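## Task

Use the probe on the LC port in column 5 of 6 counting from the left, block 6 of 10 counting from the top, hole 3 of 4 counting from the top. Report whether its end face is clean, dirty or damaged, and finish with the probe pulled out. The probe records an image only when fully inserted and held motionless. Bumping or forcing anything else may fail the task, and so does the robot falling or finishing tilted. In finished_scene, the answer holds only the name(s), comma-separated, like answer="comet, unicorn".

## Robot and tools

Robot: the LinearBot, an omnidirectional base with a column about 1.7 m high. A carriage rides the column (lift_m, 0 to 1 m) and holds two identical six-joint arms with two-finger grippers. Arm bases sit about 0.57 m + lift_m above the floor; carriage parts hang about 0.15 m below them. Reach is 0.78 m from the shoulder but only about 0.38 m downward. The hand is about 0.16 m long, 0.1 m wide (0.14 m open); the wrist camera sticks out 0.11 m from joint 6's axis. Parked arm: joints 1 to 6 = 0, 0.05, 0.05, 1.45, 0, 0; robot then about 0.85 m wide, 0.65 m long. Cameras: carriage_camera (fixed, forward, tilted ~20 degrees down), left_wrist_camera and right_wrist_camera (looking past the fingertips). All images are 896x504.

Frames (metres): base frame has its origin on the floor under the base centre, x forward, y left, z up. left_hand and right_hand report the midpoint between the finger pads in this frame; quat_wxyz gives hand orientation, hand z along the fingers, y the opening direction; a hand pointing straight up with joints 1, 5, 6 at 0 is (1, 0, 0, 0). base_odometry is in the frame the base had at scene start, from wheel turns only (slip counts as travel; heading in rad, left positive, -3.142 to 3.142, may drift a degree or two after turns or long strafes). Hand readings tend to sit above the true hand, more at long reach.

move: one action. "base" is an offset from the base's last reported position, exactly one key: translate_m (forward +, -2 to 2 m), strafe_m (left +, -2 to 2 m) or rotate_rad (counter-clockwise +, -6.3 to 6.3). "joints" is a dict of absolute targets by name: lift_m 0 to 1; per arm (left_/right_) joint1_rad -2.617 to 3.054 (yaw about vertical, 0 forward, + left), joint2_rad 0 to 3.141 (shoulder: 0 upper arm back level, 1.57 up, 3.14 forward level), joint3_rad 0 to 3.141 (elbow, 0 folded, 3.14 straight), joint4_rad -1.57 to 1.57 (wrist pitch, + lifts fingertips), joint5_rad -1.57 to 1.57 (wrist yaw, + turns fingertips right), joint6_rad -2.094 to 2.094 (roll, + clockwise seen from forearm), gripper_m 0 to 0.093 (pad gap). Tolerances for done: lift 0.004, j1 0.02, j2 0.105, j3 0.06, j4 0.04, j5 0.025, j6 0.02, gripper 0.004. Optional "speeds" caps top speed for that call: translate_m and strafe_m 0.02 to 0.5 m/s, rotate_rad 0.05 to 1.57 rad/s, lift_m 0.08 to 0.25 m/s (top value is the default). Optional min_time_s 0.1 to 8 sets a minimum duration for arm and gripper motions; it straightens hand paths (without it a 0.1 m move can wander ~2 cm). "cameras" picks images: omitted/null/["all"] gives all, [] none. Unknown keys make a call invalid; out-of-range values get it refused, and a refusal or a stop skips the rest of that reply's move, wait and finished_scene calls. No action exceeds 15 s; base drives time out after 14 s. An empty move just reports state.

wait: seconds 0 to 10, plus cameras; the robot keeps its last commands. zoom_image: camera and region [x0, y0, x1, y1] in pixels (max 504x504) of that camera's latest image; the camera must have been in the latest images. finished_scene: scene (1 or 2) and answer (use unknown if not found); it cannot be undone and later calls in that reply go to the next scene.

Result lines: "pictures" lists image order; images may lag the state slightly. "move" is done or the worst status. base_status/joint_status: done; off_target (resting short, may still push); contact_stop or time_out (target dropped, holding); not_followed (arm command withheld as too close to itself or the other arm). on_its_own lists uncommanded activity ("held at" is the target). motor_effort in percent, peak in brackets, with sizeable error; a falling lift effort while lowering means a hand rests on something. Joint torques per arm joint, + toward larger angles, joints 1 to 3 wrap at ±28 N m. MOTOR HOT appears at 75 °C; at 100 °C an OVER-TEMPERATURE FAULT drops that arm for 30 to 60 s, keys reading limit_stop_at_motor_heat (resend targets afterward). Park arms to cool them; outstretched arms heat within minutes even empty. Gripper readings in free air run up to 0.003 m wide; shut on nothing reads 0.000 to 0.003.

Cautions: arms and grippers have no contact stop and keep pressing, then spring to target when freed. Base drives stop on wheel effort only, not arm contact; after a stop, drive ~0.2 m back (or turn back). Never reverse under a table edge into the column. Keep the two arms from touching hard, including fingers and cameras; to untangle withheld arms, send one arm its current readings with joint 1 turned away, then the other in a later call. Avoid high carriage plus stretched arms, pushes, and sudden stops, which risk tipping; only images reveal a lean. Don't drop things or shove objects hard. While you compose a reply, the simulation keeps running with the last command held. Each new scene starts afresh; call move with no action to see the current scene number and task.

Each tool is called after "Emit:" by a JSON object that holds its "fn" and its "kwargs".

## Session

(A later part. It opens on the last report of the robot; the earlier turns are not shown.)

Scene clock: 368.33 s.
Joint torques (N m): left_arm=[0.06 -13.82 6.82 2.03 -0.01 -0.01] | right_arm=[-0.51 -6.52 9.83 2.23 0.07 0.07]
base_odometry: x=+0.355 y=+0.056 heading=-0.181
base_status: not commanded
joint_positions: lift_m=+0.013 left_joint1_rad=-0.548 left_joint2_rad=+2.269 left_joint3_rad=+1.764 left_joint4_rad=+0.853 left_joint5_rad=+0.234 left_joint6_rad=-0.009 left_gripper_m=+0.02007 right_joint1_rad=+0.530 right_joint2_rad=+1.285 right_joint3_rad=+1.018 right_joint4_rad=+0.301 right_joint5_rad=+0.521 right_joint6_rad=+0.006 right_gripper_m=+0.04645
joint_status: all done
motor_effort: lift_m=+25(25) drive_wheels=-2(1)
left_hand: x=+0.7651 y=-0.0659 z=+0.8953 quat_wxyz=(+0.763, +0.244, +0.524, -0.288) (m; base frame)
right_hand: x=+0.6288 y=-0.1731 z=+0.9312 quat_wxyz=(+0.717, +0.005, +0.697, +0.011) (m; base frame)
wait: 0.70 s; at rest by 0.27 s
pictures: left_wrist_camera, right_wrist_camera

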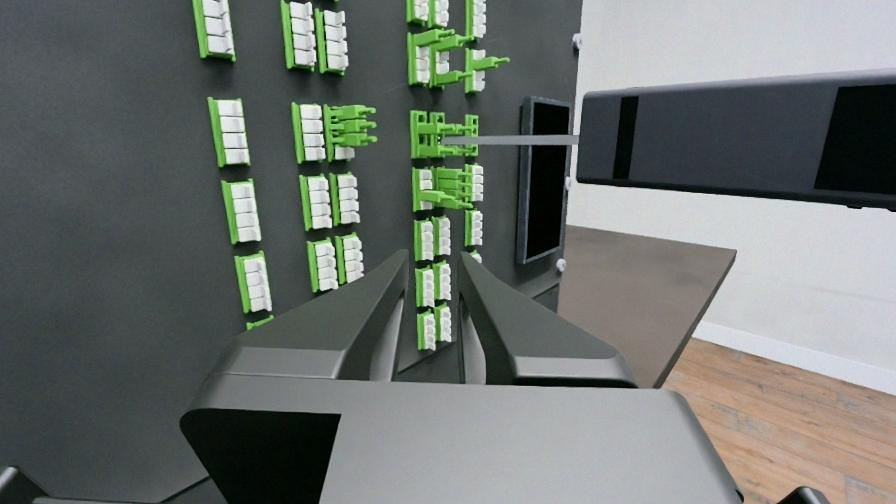

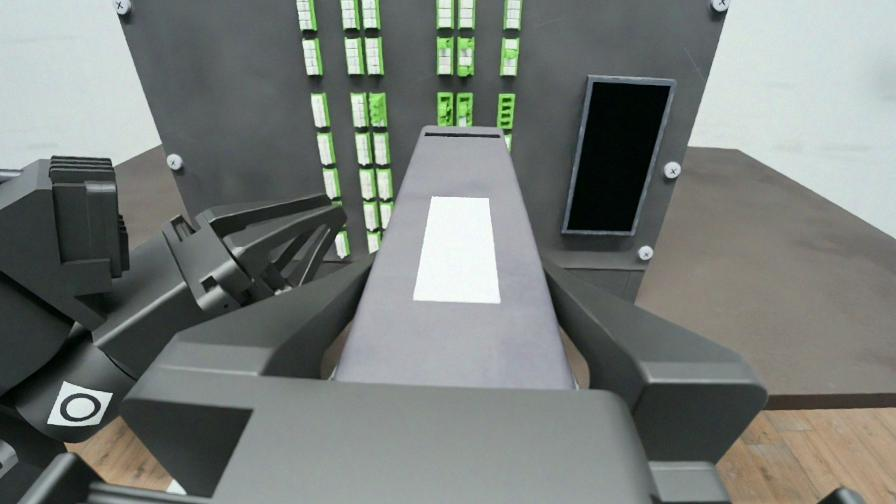

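Emit:
{"fn": "move", "kwargs": {"joints": {"lift_m": 0.0130, "right_joint5_rad": 0.5103}, "speeds": {"lift_m": 0.08}, "cameras": []}}

Emit:
{"fn": "wait", "kwargs": {"seconds": 0.7, "cameras": ["left_wrist_camera", "right_wrist_camera"]}}

Emit:
{"fn": "zoom_image", "kwargs": {"camera": "left_wrist_camera", "region": [436, 128, 460, 152]}}

Emit:
{"fn": "zoom_image", "kwargs": {"camera": "right_wrist_camera", "region": [452, 100, 474, 128]}}

Scene clock: 369.40 s.
Joint torques (N m): left_arm=[0.03 -13.82 6.83 2.03 -0.01 -0.01] | right_arm=[-0.54 -6.56 10.02 2.21 -0.07 0]
move: done
base_odometry: x=+0.355 y=+0.056 heading=-0.181
base_status: not commanded
joint_positions: lift_m=+0.013 left_joint1_rad=-0.548 left_joint2_rad=+2.269 left_joint3_rad=+1.764 left_joint4_rad=+0.853 left_joint5_rad=+0.234 left_joint6_rad=-0.009 left_gripper_m=+0.02007 right_joint1_rad=+0.530 right_joint2_rad=+1.285 right_joint3_rad=+1.018 right_joint4_rad=+0.301 right_joint5_rad=+0.521 right_joint6_rad=+0.006 right_gripper_m=+0.04645
joint_status: all done
motor_effort: lift_m=+25(25) drive_wheels=+0(1)
left_hand: x=+0.7651 y=-0.0659 z=+0.8954 quat_wxyz=(+0.763, +0.244, +0.524, -0.288) (m; base frame)
right_hand: x=+0.6288 y=-0.1730 z=+0.9313 quat_wxyz=(+0.717, +0.005, +0.697, +0.011) (m; base frame)
pictures: none
No camera images: "cameras" was empty.

Scene clock: 370.10 s.
Joint torques (N m): left_arm=[0.05 -13.81 6.83 2.03 -0.01 -0.01] | right_arm=[-0.64 -6.5 10 2.23 -0.05 0.01]
base_odometry: x=+0.355 y=+0.056 heading=-0.181
base_status: not commanded
joint_positions: lift_m=+0.013 left_joint1_rad=-0.548 left_joint2_rad=+2.269 left_joint3_rad=+1.764 left_joint4_rad=+0.853 left_joint5_rad=+0.234 left_joint6_rad=-0.009 left_gripper_m=+0.02007 right_joint1_rad=+0.530 right_joint2_rad=+1.285 right_joint3_rad=+1.018 right_joint4_rad=+0.301 right_joint5_rad=+0.521 right_joint6_rad=+0.006 right_gripper_m=+0.04645
joint_status: all done
motor_effort: lift_m=+25(25) drive_wheels=+0(1)
left_hand: x=+0.7651 y=-0.0659 z=+0.8954 quat_wxyz=(+0.763, +0.244, +0.524, -0.288) (m; base frame)
right_hand: x=+0.6288 y=-0.1730 z=+0.9313 quat_wxyz=(+0.717, +0.005, +0.697, +0.011) (m; base frame)
wait: 0.70 s; at rest by 0.27 s
pictures: left_wrist_camera, right_wrist_camera

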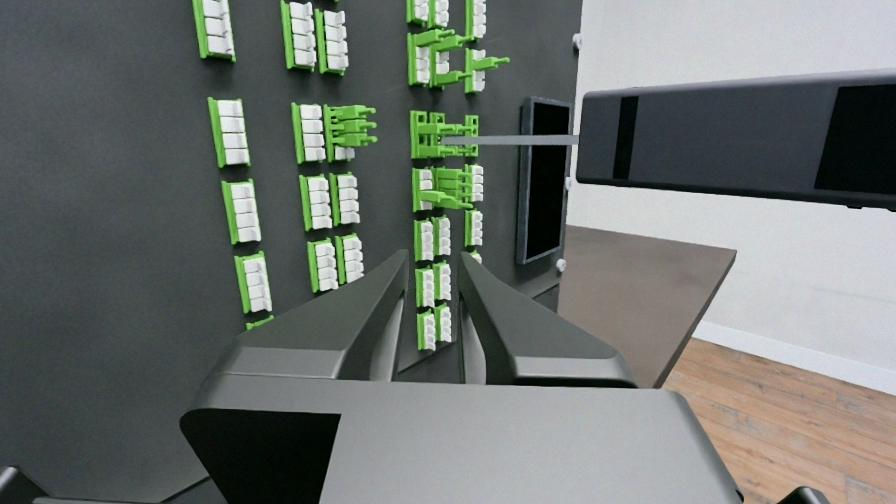

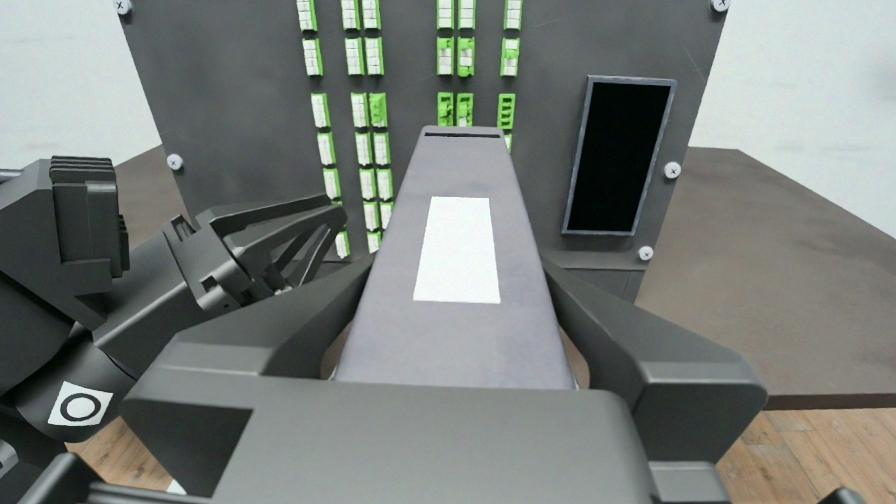

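Scaled by 21.000 from the camera's 896x504 image, which has a finer 1280x720 frame.

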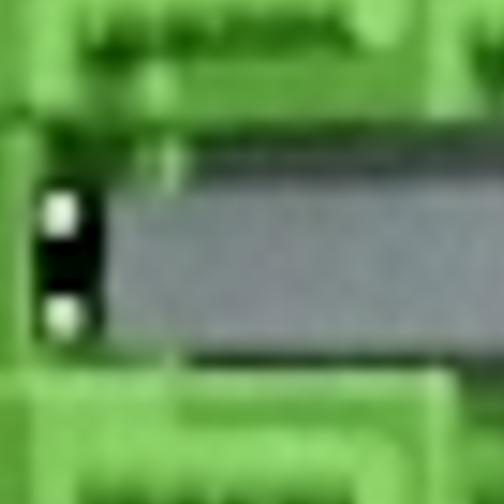

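Scaled by 18.000 from the camera's 896x504 image, which has a finer 1280x720 frame.

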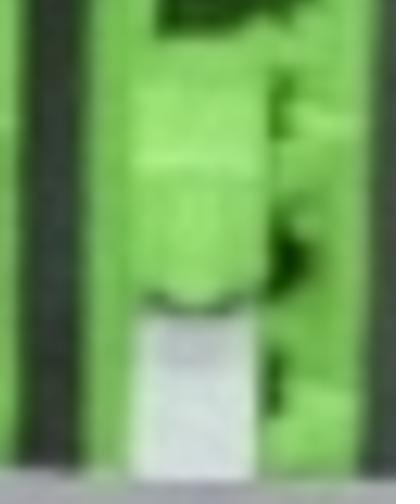

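Emit:
{"fn": "move", "kwargs": {"base": {"translate_m": 0.002}, "joints": {"right_joint5_rad": 0.521, "right_joint4_rad": 0.355}, "speeds": {"translate_m": 0.02}, "cameras": []}}

Emit:
{"fn": "wait", "kwargs": {"seconds": 0.7, "cameras": ["left_wrist_camera", "right_wrist_camera"]}}

Emit:
{"fn": "zoom_image", "kwargs": {"camera": "left_wrist_camera", "region": [436, 128, 460, 152]}}

Emit:
{"fn": "zoom_image", "kwargs": {"camera": "right_wrist_camera", "region": [452, 100, 474, 128]}}

Scene clock: 372.00 s.
Joint torques (N m): left_arm=[0.03 -13.85 6.83 2.04 0 -0.01] | right_arm=[-0.47 -6.58 10.09 2.24 0.06 0.04]
move: off_target
base_odometry: x=+0.357 y=+0.056 heading=-0.182
base_status: done
joint_positions: lift_m=+0.013 left_joint1_rad=-0.548 left_joint2_rad=+2.270 left_joint3_rad=+1.764 left_joint4_rad=+0.853 left_joint5_rad=+0.234 left_joint6_rad=-0.009 left_gripper_m=+0.02007 right_joint1_rad=+0.530 right_joint2_rad=+1.285 right_joint3_rad=+1.018 right_joint4_rad=+0.301 right_joint5_rad=+0.521 right_joint6_rad=+0.006 right_gripper_m=+0.04645
joint_status: right_joint4_rad off_target (ended at +0.301, target +0.355); the others done
motor_effort: lift_m=+24(25) drive_wheels=+0(7)
left_hand: x=+0.7652 y=-0.0660 z=+0.8952 quat_wxyz=(+0.763, +0.244, +0.524, -0.288) (m; base frame)
right_hand: x=+0.6288 y=-0.1730 z=+0.9314 quat_wxyz=(+0.717, +0.005, +0.697, +0.012) (m; base frame)
pictures: none
No camera images: "cameras" was empty.

Scene clock: 372.70 s.
Joint torques (N m): left_arm=[0.05 -13.86 6.83 2.03 -0.01 -0.01] | right_arm=[-0.43 -6.43 9.88 2.28 0.07 0.06]
base_odometry: x=+0.357 y=+0.056 heading=-0.182
base_status: done
joint_positions: lift_m=+0.013 left_joint1_rad=-0.548 left_joint2_rad=+2.270 left_joint3_rad=+1.764 left_joint4_rad=+0.853 left_joint5_rad=+0.234 left_joint6_rad=-0.009 left_gripper_m=+0.02007 right_joint1_rad=+0.530 right_joint2_rad=+1.285 right_joint3_rad=+1.018 right_joint4_rad=+0.302 right_joint5_rad=+0.521 right_joint6_rad=+0.006 right_gripper_m=+0.04645
joint_status: right_joint4_rad off_target (ended at +0.301, target +0.355); the others done
motor_effort: lift_m=+24(25) drive_wheels=+1(7)
left_hand: x=+0.7652 y=-0.0660 z=+0.8952 quat_wxyz=(+0.763, +0.244, +0.524, -0.288) (m; base frame)
right_hand: x=+0.6288 y=-0.1730 z=+0.9315 quat_wxyz=(+0.718, +0.005, +0.696, +0.012) (m; base frame)
wait: 0.70 s; at rest by 0.27 s
pictures: left_wrist_camera, right_wrist_camera

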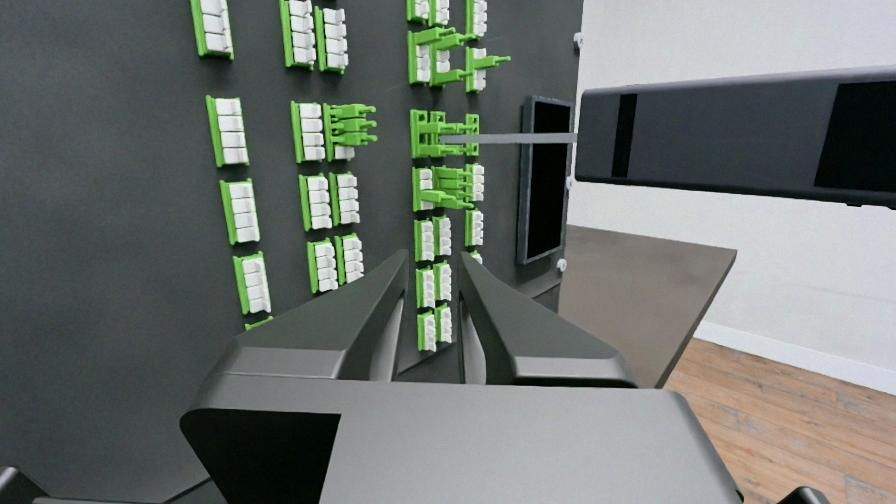

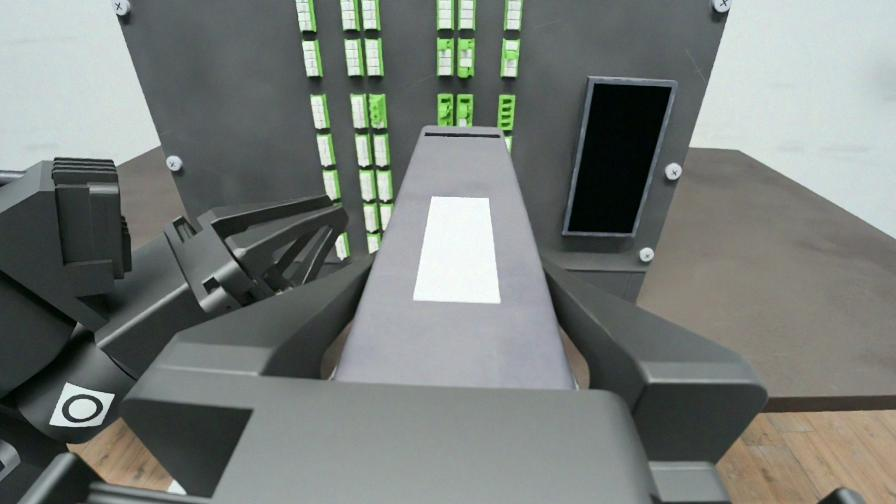

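Scaled by 21.000 from the camera's 896x504 image, which has a finer 1280x720 frame.

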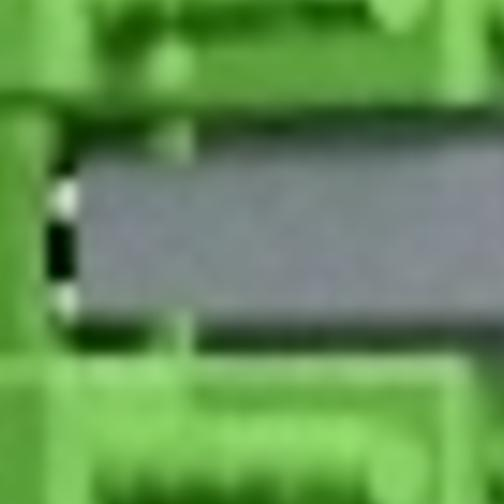

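Scaled by 18.000 from the camera's 896x504 image, which has a finer 1280x720 frame.

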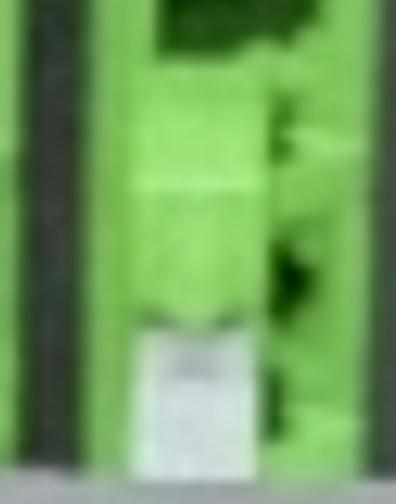

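Emit:
{"fn": "zoom_image", "kwargs": {"camera": "left_wrist_camera", "region": [480, 128, 504, 152]}}

Emit:
{"fn": "zoom_image", "kwargs": {"camera": "left_wrist_camera", "region": [550, 126, 574, 150]}}

Emit:
{"fn": "zoom_image", "kwargs": {"camera": "left_wrist_camera", "region": [190, 80, 500, 220]}}

Scaled by 21.000 from the camera's 896x504 image, which has a finer 1280x720 frame.

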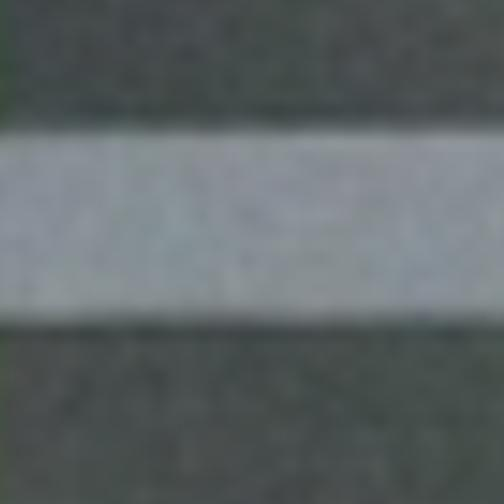

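Scaled by 21.000 from the camera's 896x504 image, which has a finer 1280x720 frame.

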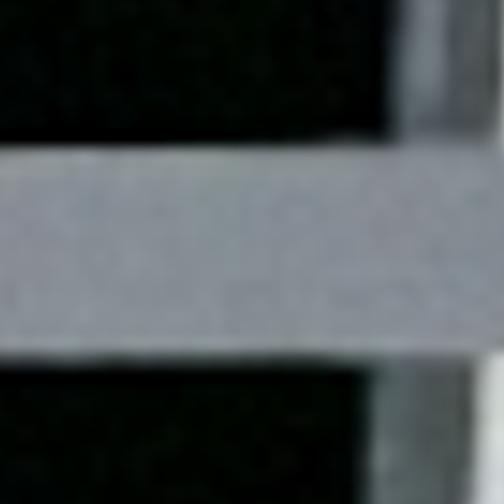

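Scaled by 1.626 from the camera's 896x504 image, which has a finer 1280x720 frame.

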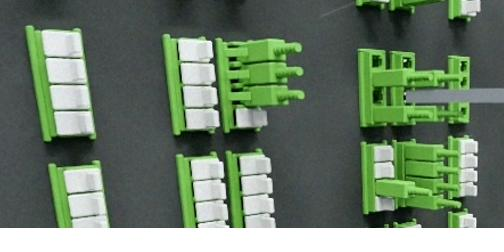

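Emit:
{"fn": "move", "kwargs": {"joints": {"lift_m": 0.0124}, "speeds": {"lift_m": 0.08}, "cameras": []}}

Emit:
{"fn": "wait", "kwargs": {"seconds": 0.7, "cameras": ["left_wrist_camera", "right_wrist_camera"]}}

Emit:
{"fn": "zoom_image", "kwargs": {"camera": "left_wrist_camera", "region": [436, 128, 460, 152]}}

Emit:
{"fn": "zoom_image", "kwargs": {"camera": "right_wrist_camera", "region": [452, 100, 474, 128]}}

Scene clock: 375.90 s.
Joint torques (N m): left_arm=[0.01 -13.89 6.83 2.03 -0.01 -0.01] | right_arm=[-0.46 -6.52 9.84 2.3 0.05 0.01]
move: done
base_odometry: x=+0.357 y=+0.056 heading=-0.182
base_status: not commanded
joint_positions: lift_m=+0.012 left_joint1_rad=-0.548 left_joint2_rad=+2.270 left_joint3_rad=+1.764 left_joint4_rad=+0.853 left_joint5_rad=+0.234 left_joint6_rad=-0.009 left_gripper_m=+0.02007 right_joint1_rad=+0.530 right_joint2_rad=+1.285 right_joint3_rad=+1.018 right_joint4_rad=+0.302 right_joint5_rad=+0.521 right_joint6_rad=+0.006 right_gripper_m=+0.04645
joint_status: all done
motor_effort: lift_m=+23(23) drive_wheels=+0(2)
left_hand: x=+0.7652 y=-0.0660 z=+0.8947 quat_wxyz=(+0.763, +0.244, +0.524, -0.288) (m; base frame)
right_hand: x=+0.6288 y=-0.1730 z=+0.9310 quat_wxyz=(+0.718, +0.005, +0.696, +0.012) (m; base frame)
pictures: none
No camera images: "cameras" was empty.

Scene clock: 376.60 s.
Joint torques (N m): left_arm=[0.05 -13.87 6.83 2.03 -0.01 -0.01] | right_arm=[-0.68 -6.41 10 2.25 0.01 0.07]
base_odometry: x=+0.357 y=+0.056 heading=-0.182
base_status: not commanded
joint_positions: lift_m=+0.012 left_joint1_rad=-0.548 left_joint2_rad=+2.270 left_joint3_rad=+1.764 left_joint4_rad=+0.853 left_joint5_rad=+0.234 left_joint6_rad=-0.009 left_gripper_m=+0.02007 right_joint1_rad=+0.530 right_joint2_rad=+1.285 right_joint3_rad=+1.018 right_joint4_rad=+0.302 right_joint5_rad=+0.521 right_joint6_rad=+0.006 right_gripper_m=+0.04645
joint_status: all done
motor_effort: lift_m=+23(23) drive_wheels=-1(2)
left_hand: x=+0.7652 y=-0.0660 z=+0.8947 quat_wxyz=(+0.763, +0.244, +0.524, -0.288) (m; base frame)
right_hand: x=+0.6288 y=-0.1730 z=+0.9310 quat_wxyz=(+0.718, +0.005, +0.696, +0.012) (m; base frame)
wait: 0.70 s; at rest by 0.27 s
pictures: left_wrist_camera, right_wrist_camera

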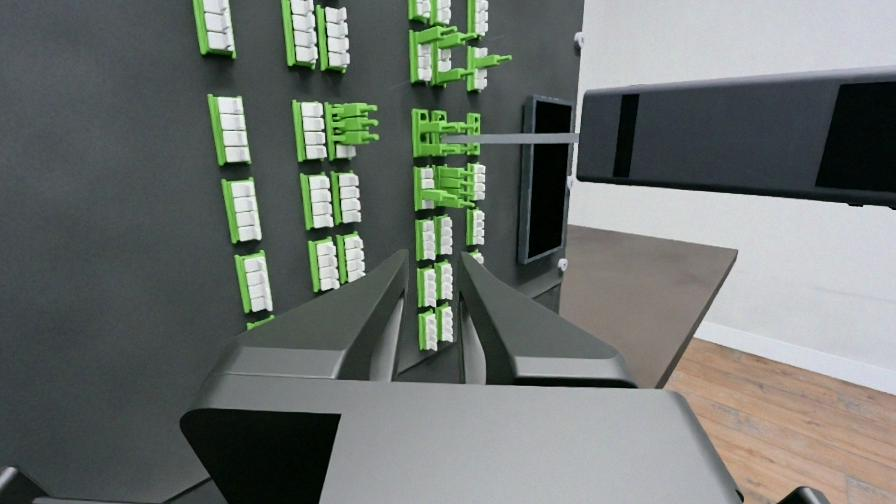

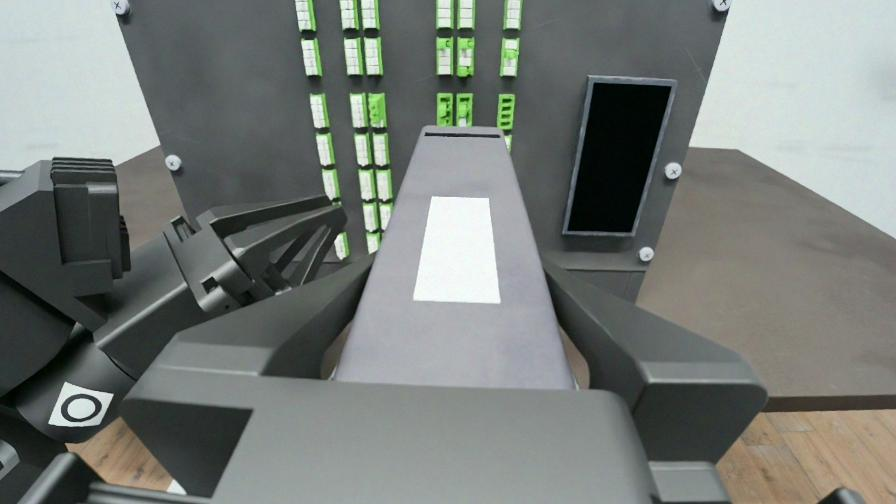

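Scaled by 21.000 from the camera's 896x504 image, which has a finer 1280x720 frame.

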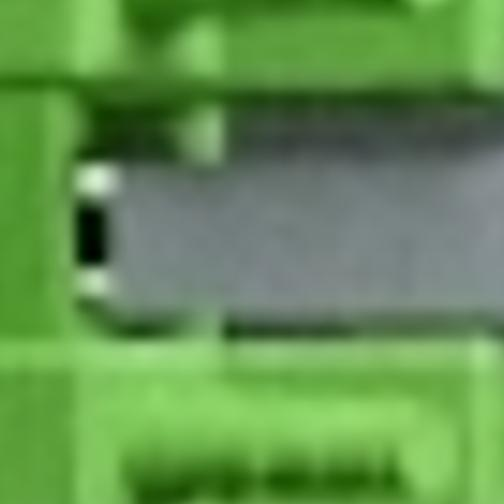

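Scaled by 18.000 from the camera's 896x504 image, which has a finer 1280x720 frame.

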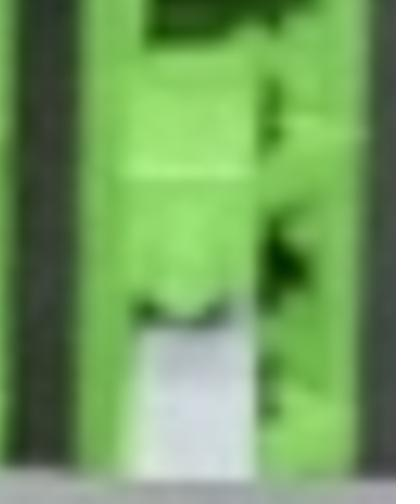

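Emit:
{"fn": "move", "kwargs": {"joints": {"lift_m": 0.0127, "right_joint5_rad": 0.5097}, "speeds": {"lift_m": 0.08}, "cameras": []}}

Emit:
{"fn": "wait", "kwargs": {"seconds": 0.7, "cameras": ["left_wrist_camera", "right_wrist_camera"]}}

Emit:
{"fn": "zoom_image", "kwargs": {"camera": "left_wrist_camera", "region": [436, 128, 460, 152]}}

Emit:
{"fn": "zoom_image", "kwargs": {"camera": "right_wrist_camera", "region": [452, 100, 474, 128]}}

Scene clock: 377.93 s.
Joint torques (N m): left_arm=[0.05 -13.87 6.83 2.03 -0.01 -0.01] | right_arm=[-0.65 -6.58 10.03 2.28 -0.05 0.01]
move: done
base_odometry: x=+0.357 y=+0.056 heading=-0.182
base_status: not commanded
joint_positions: lift_m=+0.013 left_joint1_rad=-0.548 left_joint2_rad=+2.270 left_joint3_rad=+1.764 left_joint4_rad=+0.853 left_joint5_rad=+0.234 left_joint6_rad=-0.009 left_gripper_m=+0.02007 right_joint1_rad=+0.530 right_joint2_rad=+1.285 right_joint3_rad=+1.018 right_joint4_rad=+0.302 right_joint5_rad=+0.520 right_joint6_rad=+0.006 right_gripper_m=+0.04645
joint_status: all done
motor_effort: lift_m=+24(25) drive_wheels=-1(1)
left_hand: x=+0.7652 y=-0.0660 z=+0.8949 quat_wxyz=(+0.763, +0.244, +0.524, -0.288) (m; base frame)
right_hand: x=+0.6288 y=-0.1729 z=+0.9312 quat_wxyz=(+0.718, +0.005, +0.696, +0.012) (m; base frame)
pictures: none
No camera images: "cameras" was empty.

Scene clock: 378.63 s.
Joint torques (N m): left_arm=[0.05 -13.87 6.83 2.03 -0.01 -0.01] | right_arm=[-0.59 -6.64 9.91 2.28 -0.02 0.03]
base_odometry: x=+0.357 y=+0.056 heading=-0.182
base_status: not commanded
joint_positions: lift_m=+0.013 left_joint1_rad=-0.548 left_joint2_rad=+2.270 left_joint3_rad=+1.764 left_joint4_rad=+0.853 left_joint5_rad=+0.234 left_joint6_rad=-0.009 left_gripper_m=+0.02007 right_joint1_rad=+0.530 right_joint2_rad=+1.285 right_joint3_rad=+1.018 right_joint4_rad=+0.302 right_joint5_rad=+0.520 right_joint6_rad=+0.006 right_gripper_m=+0.04645
joint_status: all done
motor_effort: lift_m=+24(25) drive_wheels=+0(1)
left_hand: x=+0.7652 y=-0.0660 z=+0.8949 quat_wxyz=(+0.763, +0.244, +0.524, -0.288) (m; base frame)
right_hand: x=+0.6288 y=-0.1729 z=+0.9312 quat_wxyz=(+0.718, +0.004, +0.696, +0.012) (m; base frame)
wait: 0.70 s; at rest by 0.27 s
pictures: left_wrist_camera, right_wrist_camera

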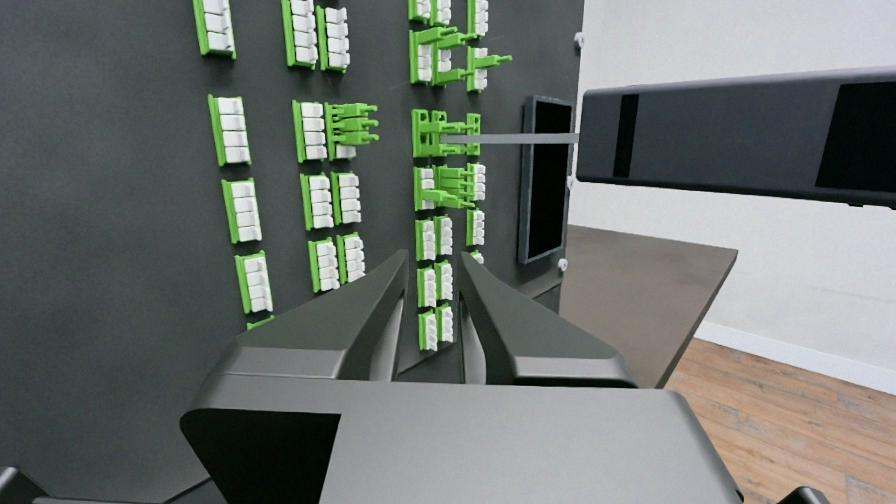

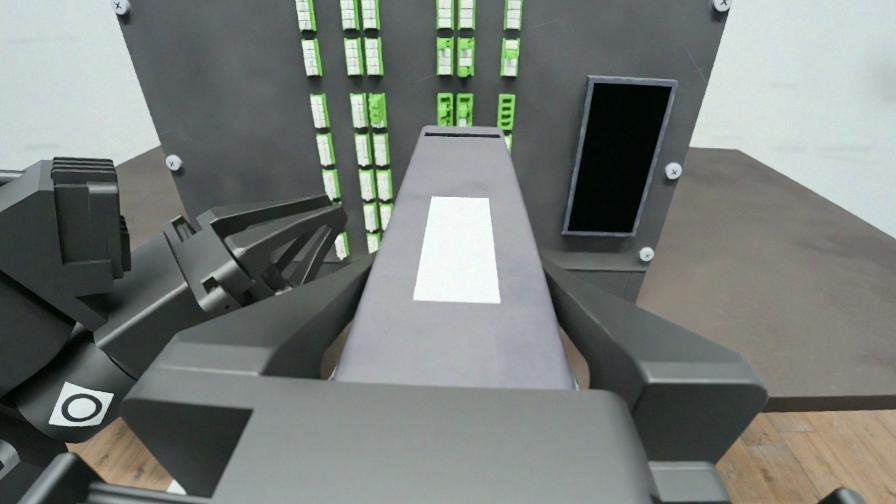

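Scaled by 21.000 from the camera's 896x504 image, which has a finer 1280x720 frame.

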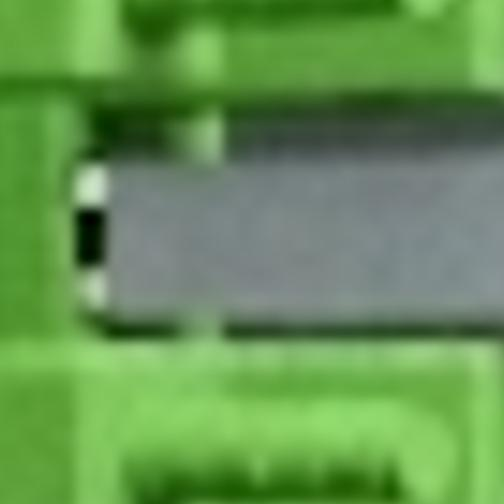

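Scaled by 18.000 from the camera's 896x504 image, which has a finer 1280x720 frame.

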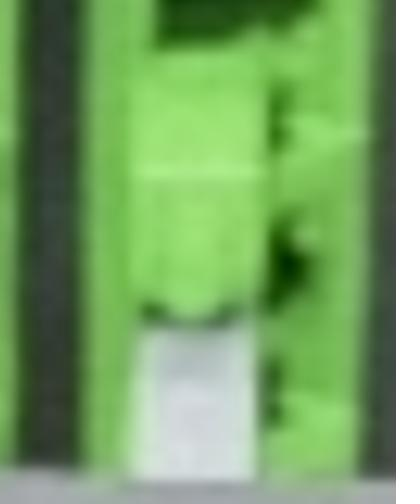

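Emit:
{"fn": "move", "kwargs": {"base": {"translate_m": 0.003}, "joints": {"right_joint5_rad": 0.520}, "speeds": {"translate_m": 0.02}, "cameras": []}}

Emit:
{"fn": "wait", "kwargs": {"seconds": 0.7, "cameras": ["left_wrist_camera", "right_wrist_camera"]}}

Emit:
{"fn": "zoom_image", "kwargs": {"camera": "left_wrist_camera", "region": [436, 128, 460, 152]}}

Emit:
{"fn": "zoom_image", "kwargs": {"camera": "right_wrist_camera", "region": [452, 100, 474, 128]}}

Scene clock: 380.23 s.
Joint torques (N m): left_arm=[0.02 -13.85 6.86 2.03 -0.01 -0.01] | right_arm=[-0.44 -6.57 9.87 2.24 0 0.01]
move: done
base_odometry: x=+0.360 y=+0.055 heading=-0.182
base_status: done
joint_positions: lift_m=+0.013 left_joint1_rad=-0.548 left_joint2_rad=+2.270 left_joint3_rad=+1.764 left_joint4_rad=+0.853 left_joint5_rad=+0.234 left_joint6_rad=-0.009 left_gripper_m=+0.02007 right_joint1_rad=+0.530 right_joint2_rad=+1.285 right_joint3_rad=+1.018 right_joint4_rad=+0.302 right_joint5_rad=+0.522 right_joint6_rad=+0.006 right_gripper_m=+0.04645
joint_status: all done
motor_effort: lift_m=+24(24) drive_wheels=-3(8)
left_hand: x=+0.7652 y=-0.0660 z=+0.8949 quat_wxyz=(+0.763, +0.244, +0.524, -0.288) (m; base frame)
right_hand: x=+0.6288 y=-0.1731 z=+0.9314 quat_wxyz=(+0.718, +0.005, +0.696, +0.011) (m; base frame)
pictures: none
No camera images: "cameras" was empty.

Scene clock: 380.93 s.
Joint torques (N m): left_arm=[0.03 -13.87 6.83 2.03 -0.01 -0.01] | right_arm=[-0.68 -6.61 10.11 2.23 0.06 -0.04]
base_odometry: x=+0.360 y=+0.055 heading=-0.182
base_status: done
joint_positions: lift_m=+0.013 left_joint1_rad=-0.548 left_joint2_rad=+2.270 left_joint3_rad=+1.764 left_joint4_rad=+0.853 left_joint5_rad=+0.234 left_joint6_rad=-0.009 left_gripper_m=+0.02007 right_joint1_rad=+0.530 right_joint2_rad=+1.285 right_joint3_rad=+1.018 right_joint4_rad=+0.302 right_joint5_rad=+0.522 right_joint6_rad=+0.006 right_gripper_m=+0.04645
joint_status: all done
motor_effort: lift_m=+24(24) drive_wheels=+1(8)
left_hand: x=+0.7652 y=-0.0660 z=+0.8949 quat_wxyz=(+0.763, +0.244, +0.524, -0.288) (m; base frame)
right_hand: x=+0.6288 y=-0.1731 z=+0.9314 quat_wxyz=(+0.718, +0.005, +0.696, +0.011) (m; base frame)
wait: 0.70 s; at rest by 0.27 s
pictures: left_wrist_camera, right_wrist_camera

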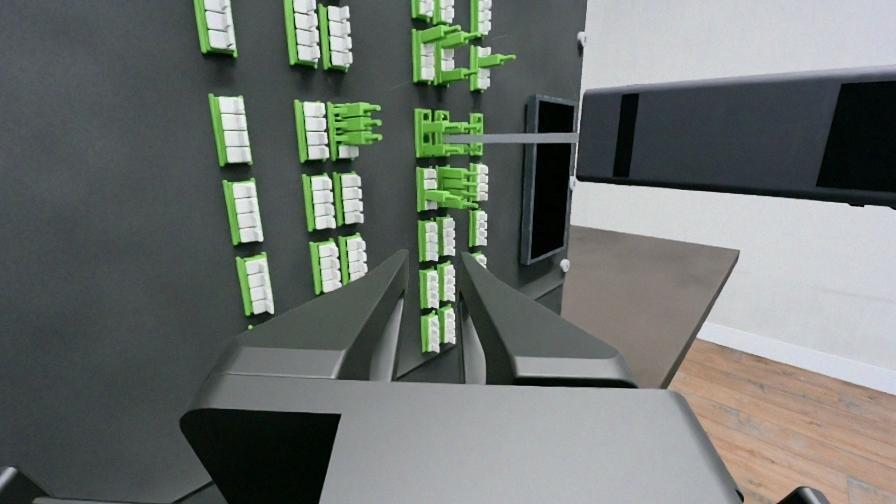

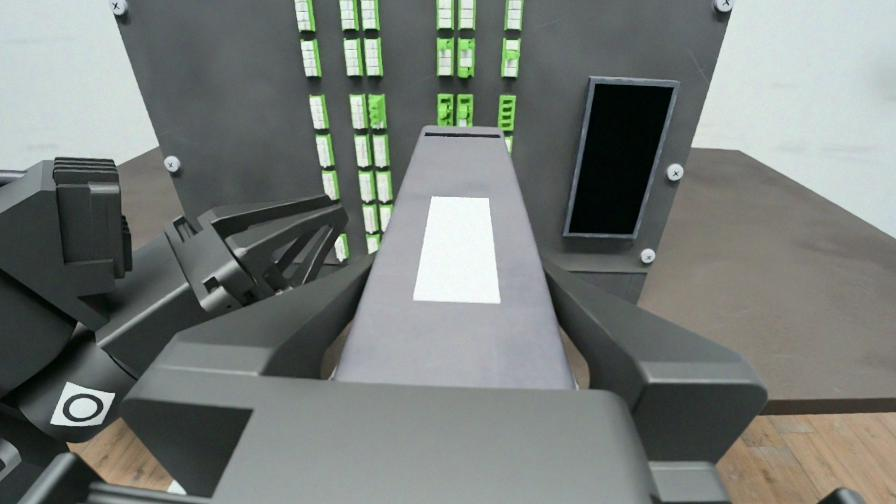

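Scaled by 21.000 from the camera's 896x504 image, which has a finer 1280x720 frame.

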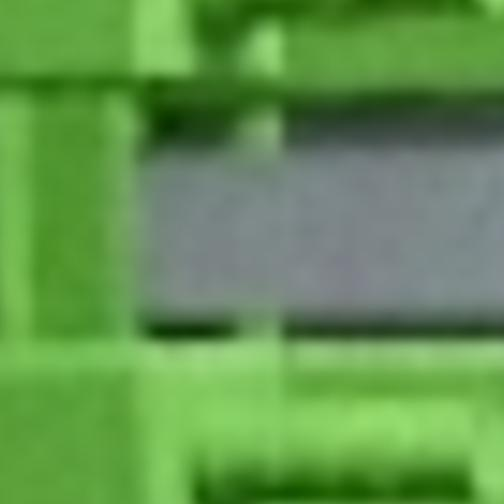

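Scaled by 18.000 from the camera's 896x504 image, which has a finer 1280x720 frame.

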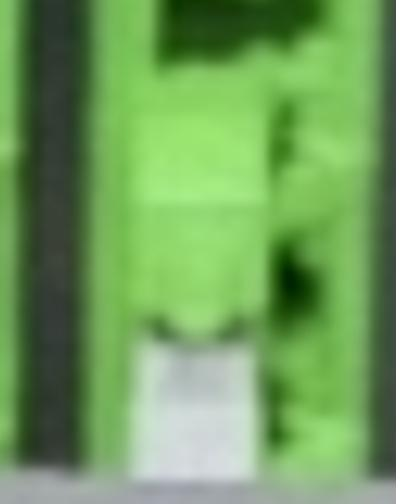

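Emit:
{"fn": "move", "kwargs": {"base": {"translate_m": 0.003}, "joints": {"right_joint5_rad": 0.522}, "speeds": {"translate_m": 0.02}, "cameras": []}}

Emit:
{"fn": "wait", "kwargs": {"seconds": 0.7, "cameras": ["left_wrist_camera", "right_wrist_camera"]}}

Emit:
{"fn": "zoom_image", "kwargs": {"camera": "left_wrist_camera", "region": [436, 128, 460, 152]}}

Emit:
{"fn": "zoom_image", "kwargs": {"camera": "right_wrist_camera", "region": [452, 100, 474, 128]}}

Scene clock: 383.37 s.
Joint torques (N m): left_arm=[0.05 -13.82 6.9 2.02 -0.01 -0.01] | right_arm=[-0.66 -6.67 9.95 2.26 -0.01 0.01]
move: done
base_odometry: x=+0.363 y=+0.054 heading=-0.182
base_status: done
joint_positions: lift_m=+0.013 left_joint1_rad=-0.548 left_joint2_rad=+2.270 left_joint3_rad=+1.764 left_joint4_rad=+0.853 left_joint5_rad=+0.234 left_joint6_rad=-0.009 left_gripper_m=+0.02007 right_joint1_rad=+0.530 right_joint2_rad=+1.285 right_joint3_rad=+1.018 right_joint4_rad=+0.302 right_joint5_rad=+0.522 right_joint6_rad=+0.006 right_gripper_m=+0.04645
joint_status: all done
motor_effort: lift_m=+24(24) drive_wheels=-3(8)
left_hand: x=+0.7652 y=-0.0660 z=+0.8949 quat_wxyz=(+0.763, +0.244, +0.524, -0.288) (m; base frame)
right_hand: x=+0.6288 y=-0.1731 z=+0.9314 quat_wxyz=(+0.718, +0.005, +0.696, +0.011) (m; base frame)
pictures: none
No camera images: "cameras" was empty.

Scene clock: 384.07 s.
Joint torques (N m): left_arm=[0.02 -13.87 6.83 2.03 -0.01 -0.01] | right_arm=[-0.53 -6.64 10.13 2.24 0.08 0.04]
base_odometry: x=+0.363 y=+0.054 heading=-0.182
base_status: done
joint_positions: lift_m=+0.013 left_joint1_rad=-0.548 left_joint2_rad=+2.270 left_joint3_rad=+1.764 left_joint4_rad=+0.853 left_joint5_rad=+0.234 left_joint6_rad=-0.009 left_gripper_m=+0.02007 right_joint1_rad=+0.530 right_joint2_rad=+1.285 right_joint3_rad=+1.018 right_joint4_rad=+0.302 right_joint5_rad=+0.522 right_joint6_rad=+0.006 right_gripper_m=+0.04645
joint_status: all done
motor_effort: lift_m=+24(24) drive_wheels=+1(8)
left_hand: x=+0.7652 y=-0.0660 z=+0.8949 quat_wxyz=(+0.763, +0.244, +0.524, -0.288) (m; base frame)
right_hand: x=+0.6288 y=-0.1731 z=+0.9314 quat_wxyz=(+0.718, +0.005, +0.696, +0.011) (m; base frame)
wait: 0.70 s; at rest by 0.27 s
pictures: left_wrist_camera, right_wrist_camera

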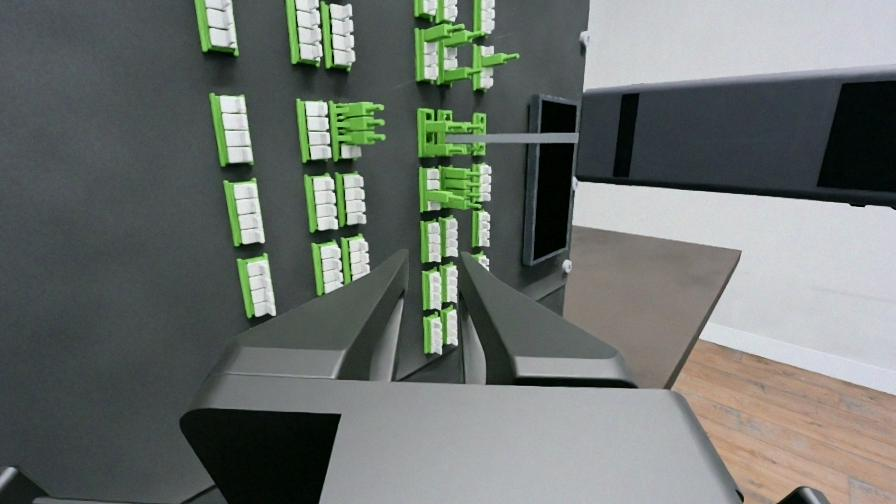

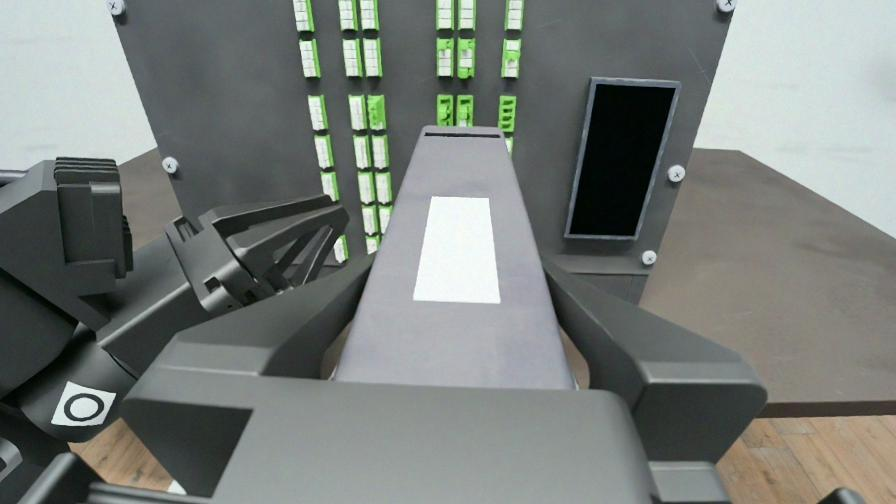

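Scaled by 21.000 from the camera's 896x504 image, which has a finer 1280x720 frame.

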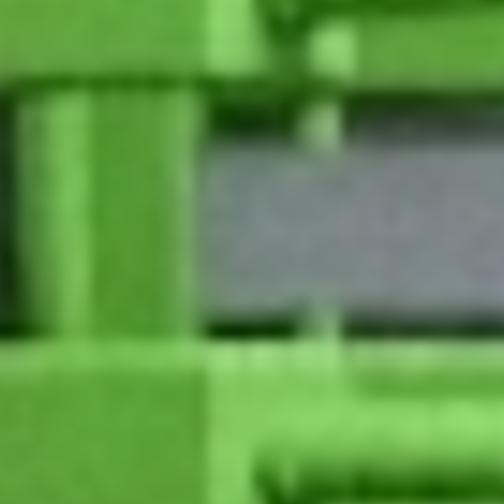

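Scaled by 18.000 from the camera's 896x504 image, which has a finer 1280x720 frame.

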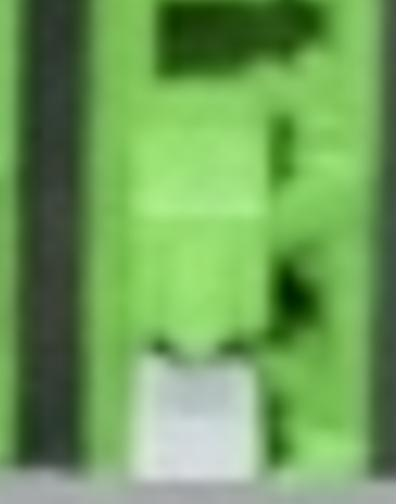

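Emit:
{"fn": "move", "kwargs": {"base": {"translate_m": 0.003}, "speeds": {"translate_m": 0.02}, "cameras": []}}

Emit:
{"fn": "wait", "kwargs": {"seconds": 0.5, "cameras": ["left_wrist_camera", "right_wrist_camera"]}}

Emit:
{"fn": "zoom_image", "kwargs": {"camera": "left_wrist_camera", "region": [436, 128, 460, 152]}}

Emit:
{"fn": "zoom_image", "kwargs": {"camera": "right_wrist_camera", "region": [452, 100, 474, 128]}}

Scene clock: 385.40 s.
Joint torques (N m): left_arm=[0.09 -13.87 6.89 2.04 -0.01 -0.01] | right_arm=[-0.68 -6.71 9.96 2.32 0.04 -0.01]
move: done
base_odometry: x=+0.366 y=+0.054 heading=-0.182
base_status: done
joint_positions: lift_m=+0.013 left_joint1_rad=-0.548 left_joint2_rad=+2.270 left_joint3_rad=+1.764 left_joint4_rad=+0.853 left_joint5_rad=+0.234 left_joint6_rad=-0.009 left_gripper_m=+0.02007 right_joint1_rad=+0.530 right_joint2_rad=+1.285 right_joint3_rad=+1.018 right_joint4_rad=+0.302 right_joint5_rad=+0.522 right_joint6_rad=+0.006 right_gripper_m=+0.04645
joint_status: not commanded
motor_effort: lift_m=+24(24) drive_wheels=-4(7)
left_hand: x=+0.7652 y=-0.0660 z=+0.8949 quat_wxyz=(+0.763, +0.244, +0.524, -0.288) (m; base frame)
right_hand: x=+0.6288 y=-0.1731 z=+0.9314 quat_wxyz=(+0.718, +0.005, +0.696, +0.011) (m; base frame)
pictures: none
No camera images: "cameras" was empty.

Scene clock: 385.90 s.
Joint torques (N m): left_arm=[0.06 -13.89 6.83 2.04 -0.01 -0.01] | right_arm=[-0.69 -6.53 9.81 2.21 0.05 0.04]
base_odometry: x=+0.366 y=+0.054 heading=-0.182
base_status: done
joint_positions: lift_m=+0.013 left_joint1_rad=-0.548 left_joint2_rad=+2.270 left_joint3_rad=+1.764 left_joint4_rad=+0.853 left_joint5_rad=+0.234 left_joint6_rad=-0.009 left_gripper_m=+0.02007 right_joint1_rad=+0.530 right_joint2_rad=+1.285 right_joint3_rad=+1.018 right_joint4_rad=+0.302 right_joint5_rad=+0.522 right_joint6_rad=+0.006 right_gripper_m=+0.04645
joint_status: not commanded
motor_effort: lift_m=+24(24) drive_wheels=+1(7)
left_hand: x=+0.7652 y=-0.0660 z=+0.8949 quat_wxyz=(+0.763, +0.244, +0.524, -0.288) (m; base frame)
right_hand: x=+0.6288 y=-0.1731 z=+0.9314 quat_wxyz=(+0.718, +0.005, +0.696, +0.011) (m; base frame)
wait: 0.50 s; at rest by 0.27 s
pictures: left_wrist_camera, right_wrist_camera

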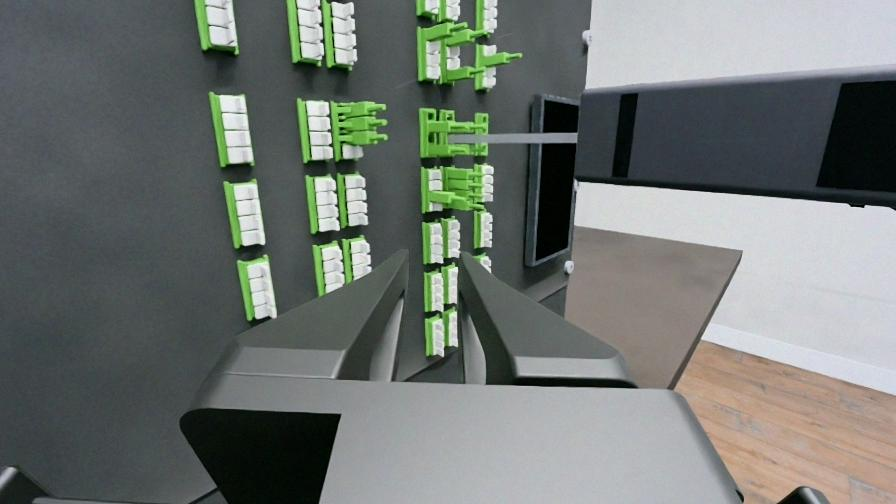

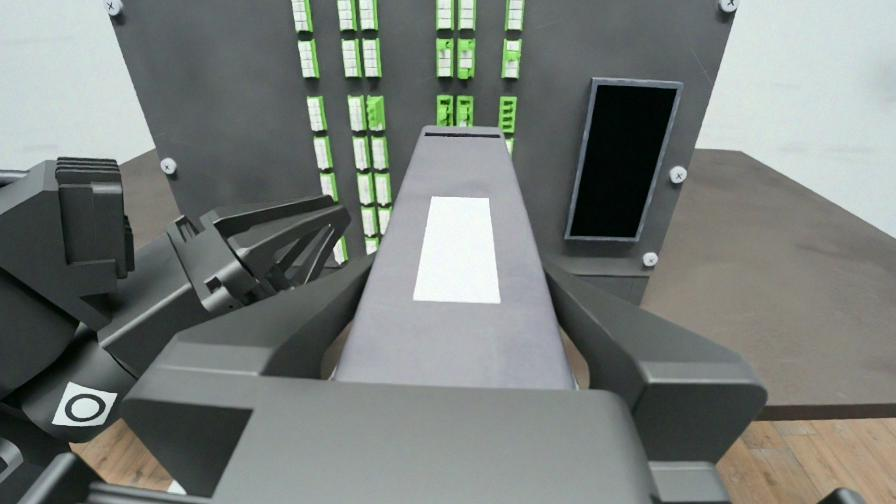

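Scaled by 21.000 from the camera's 896x504 image, which has a finer 1280x720 frame.

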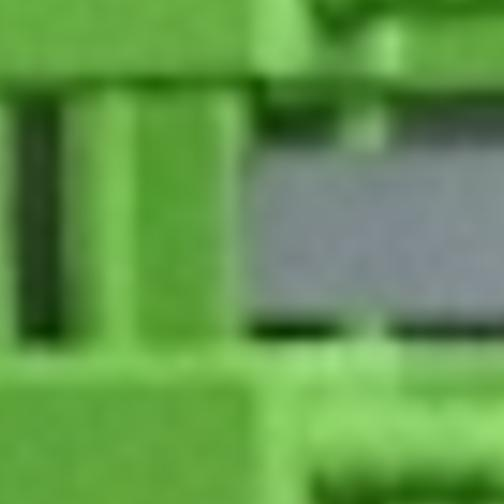

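Scaled by 18.000 from the camera's 896x504 image, which has a finer 1280x720 frame.

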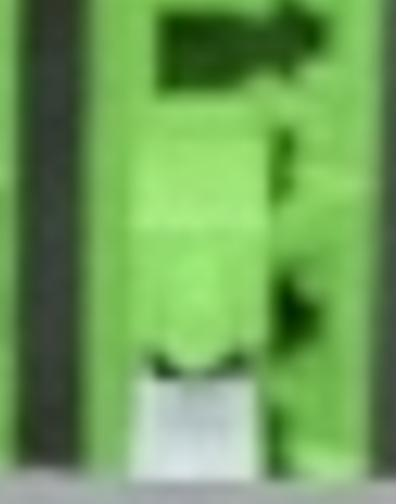

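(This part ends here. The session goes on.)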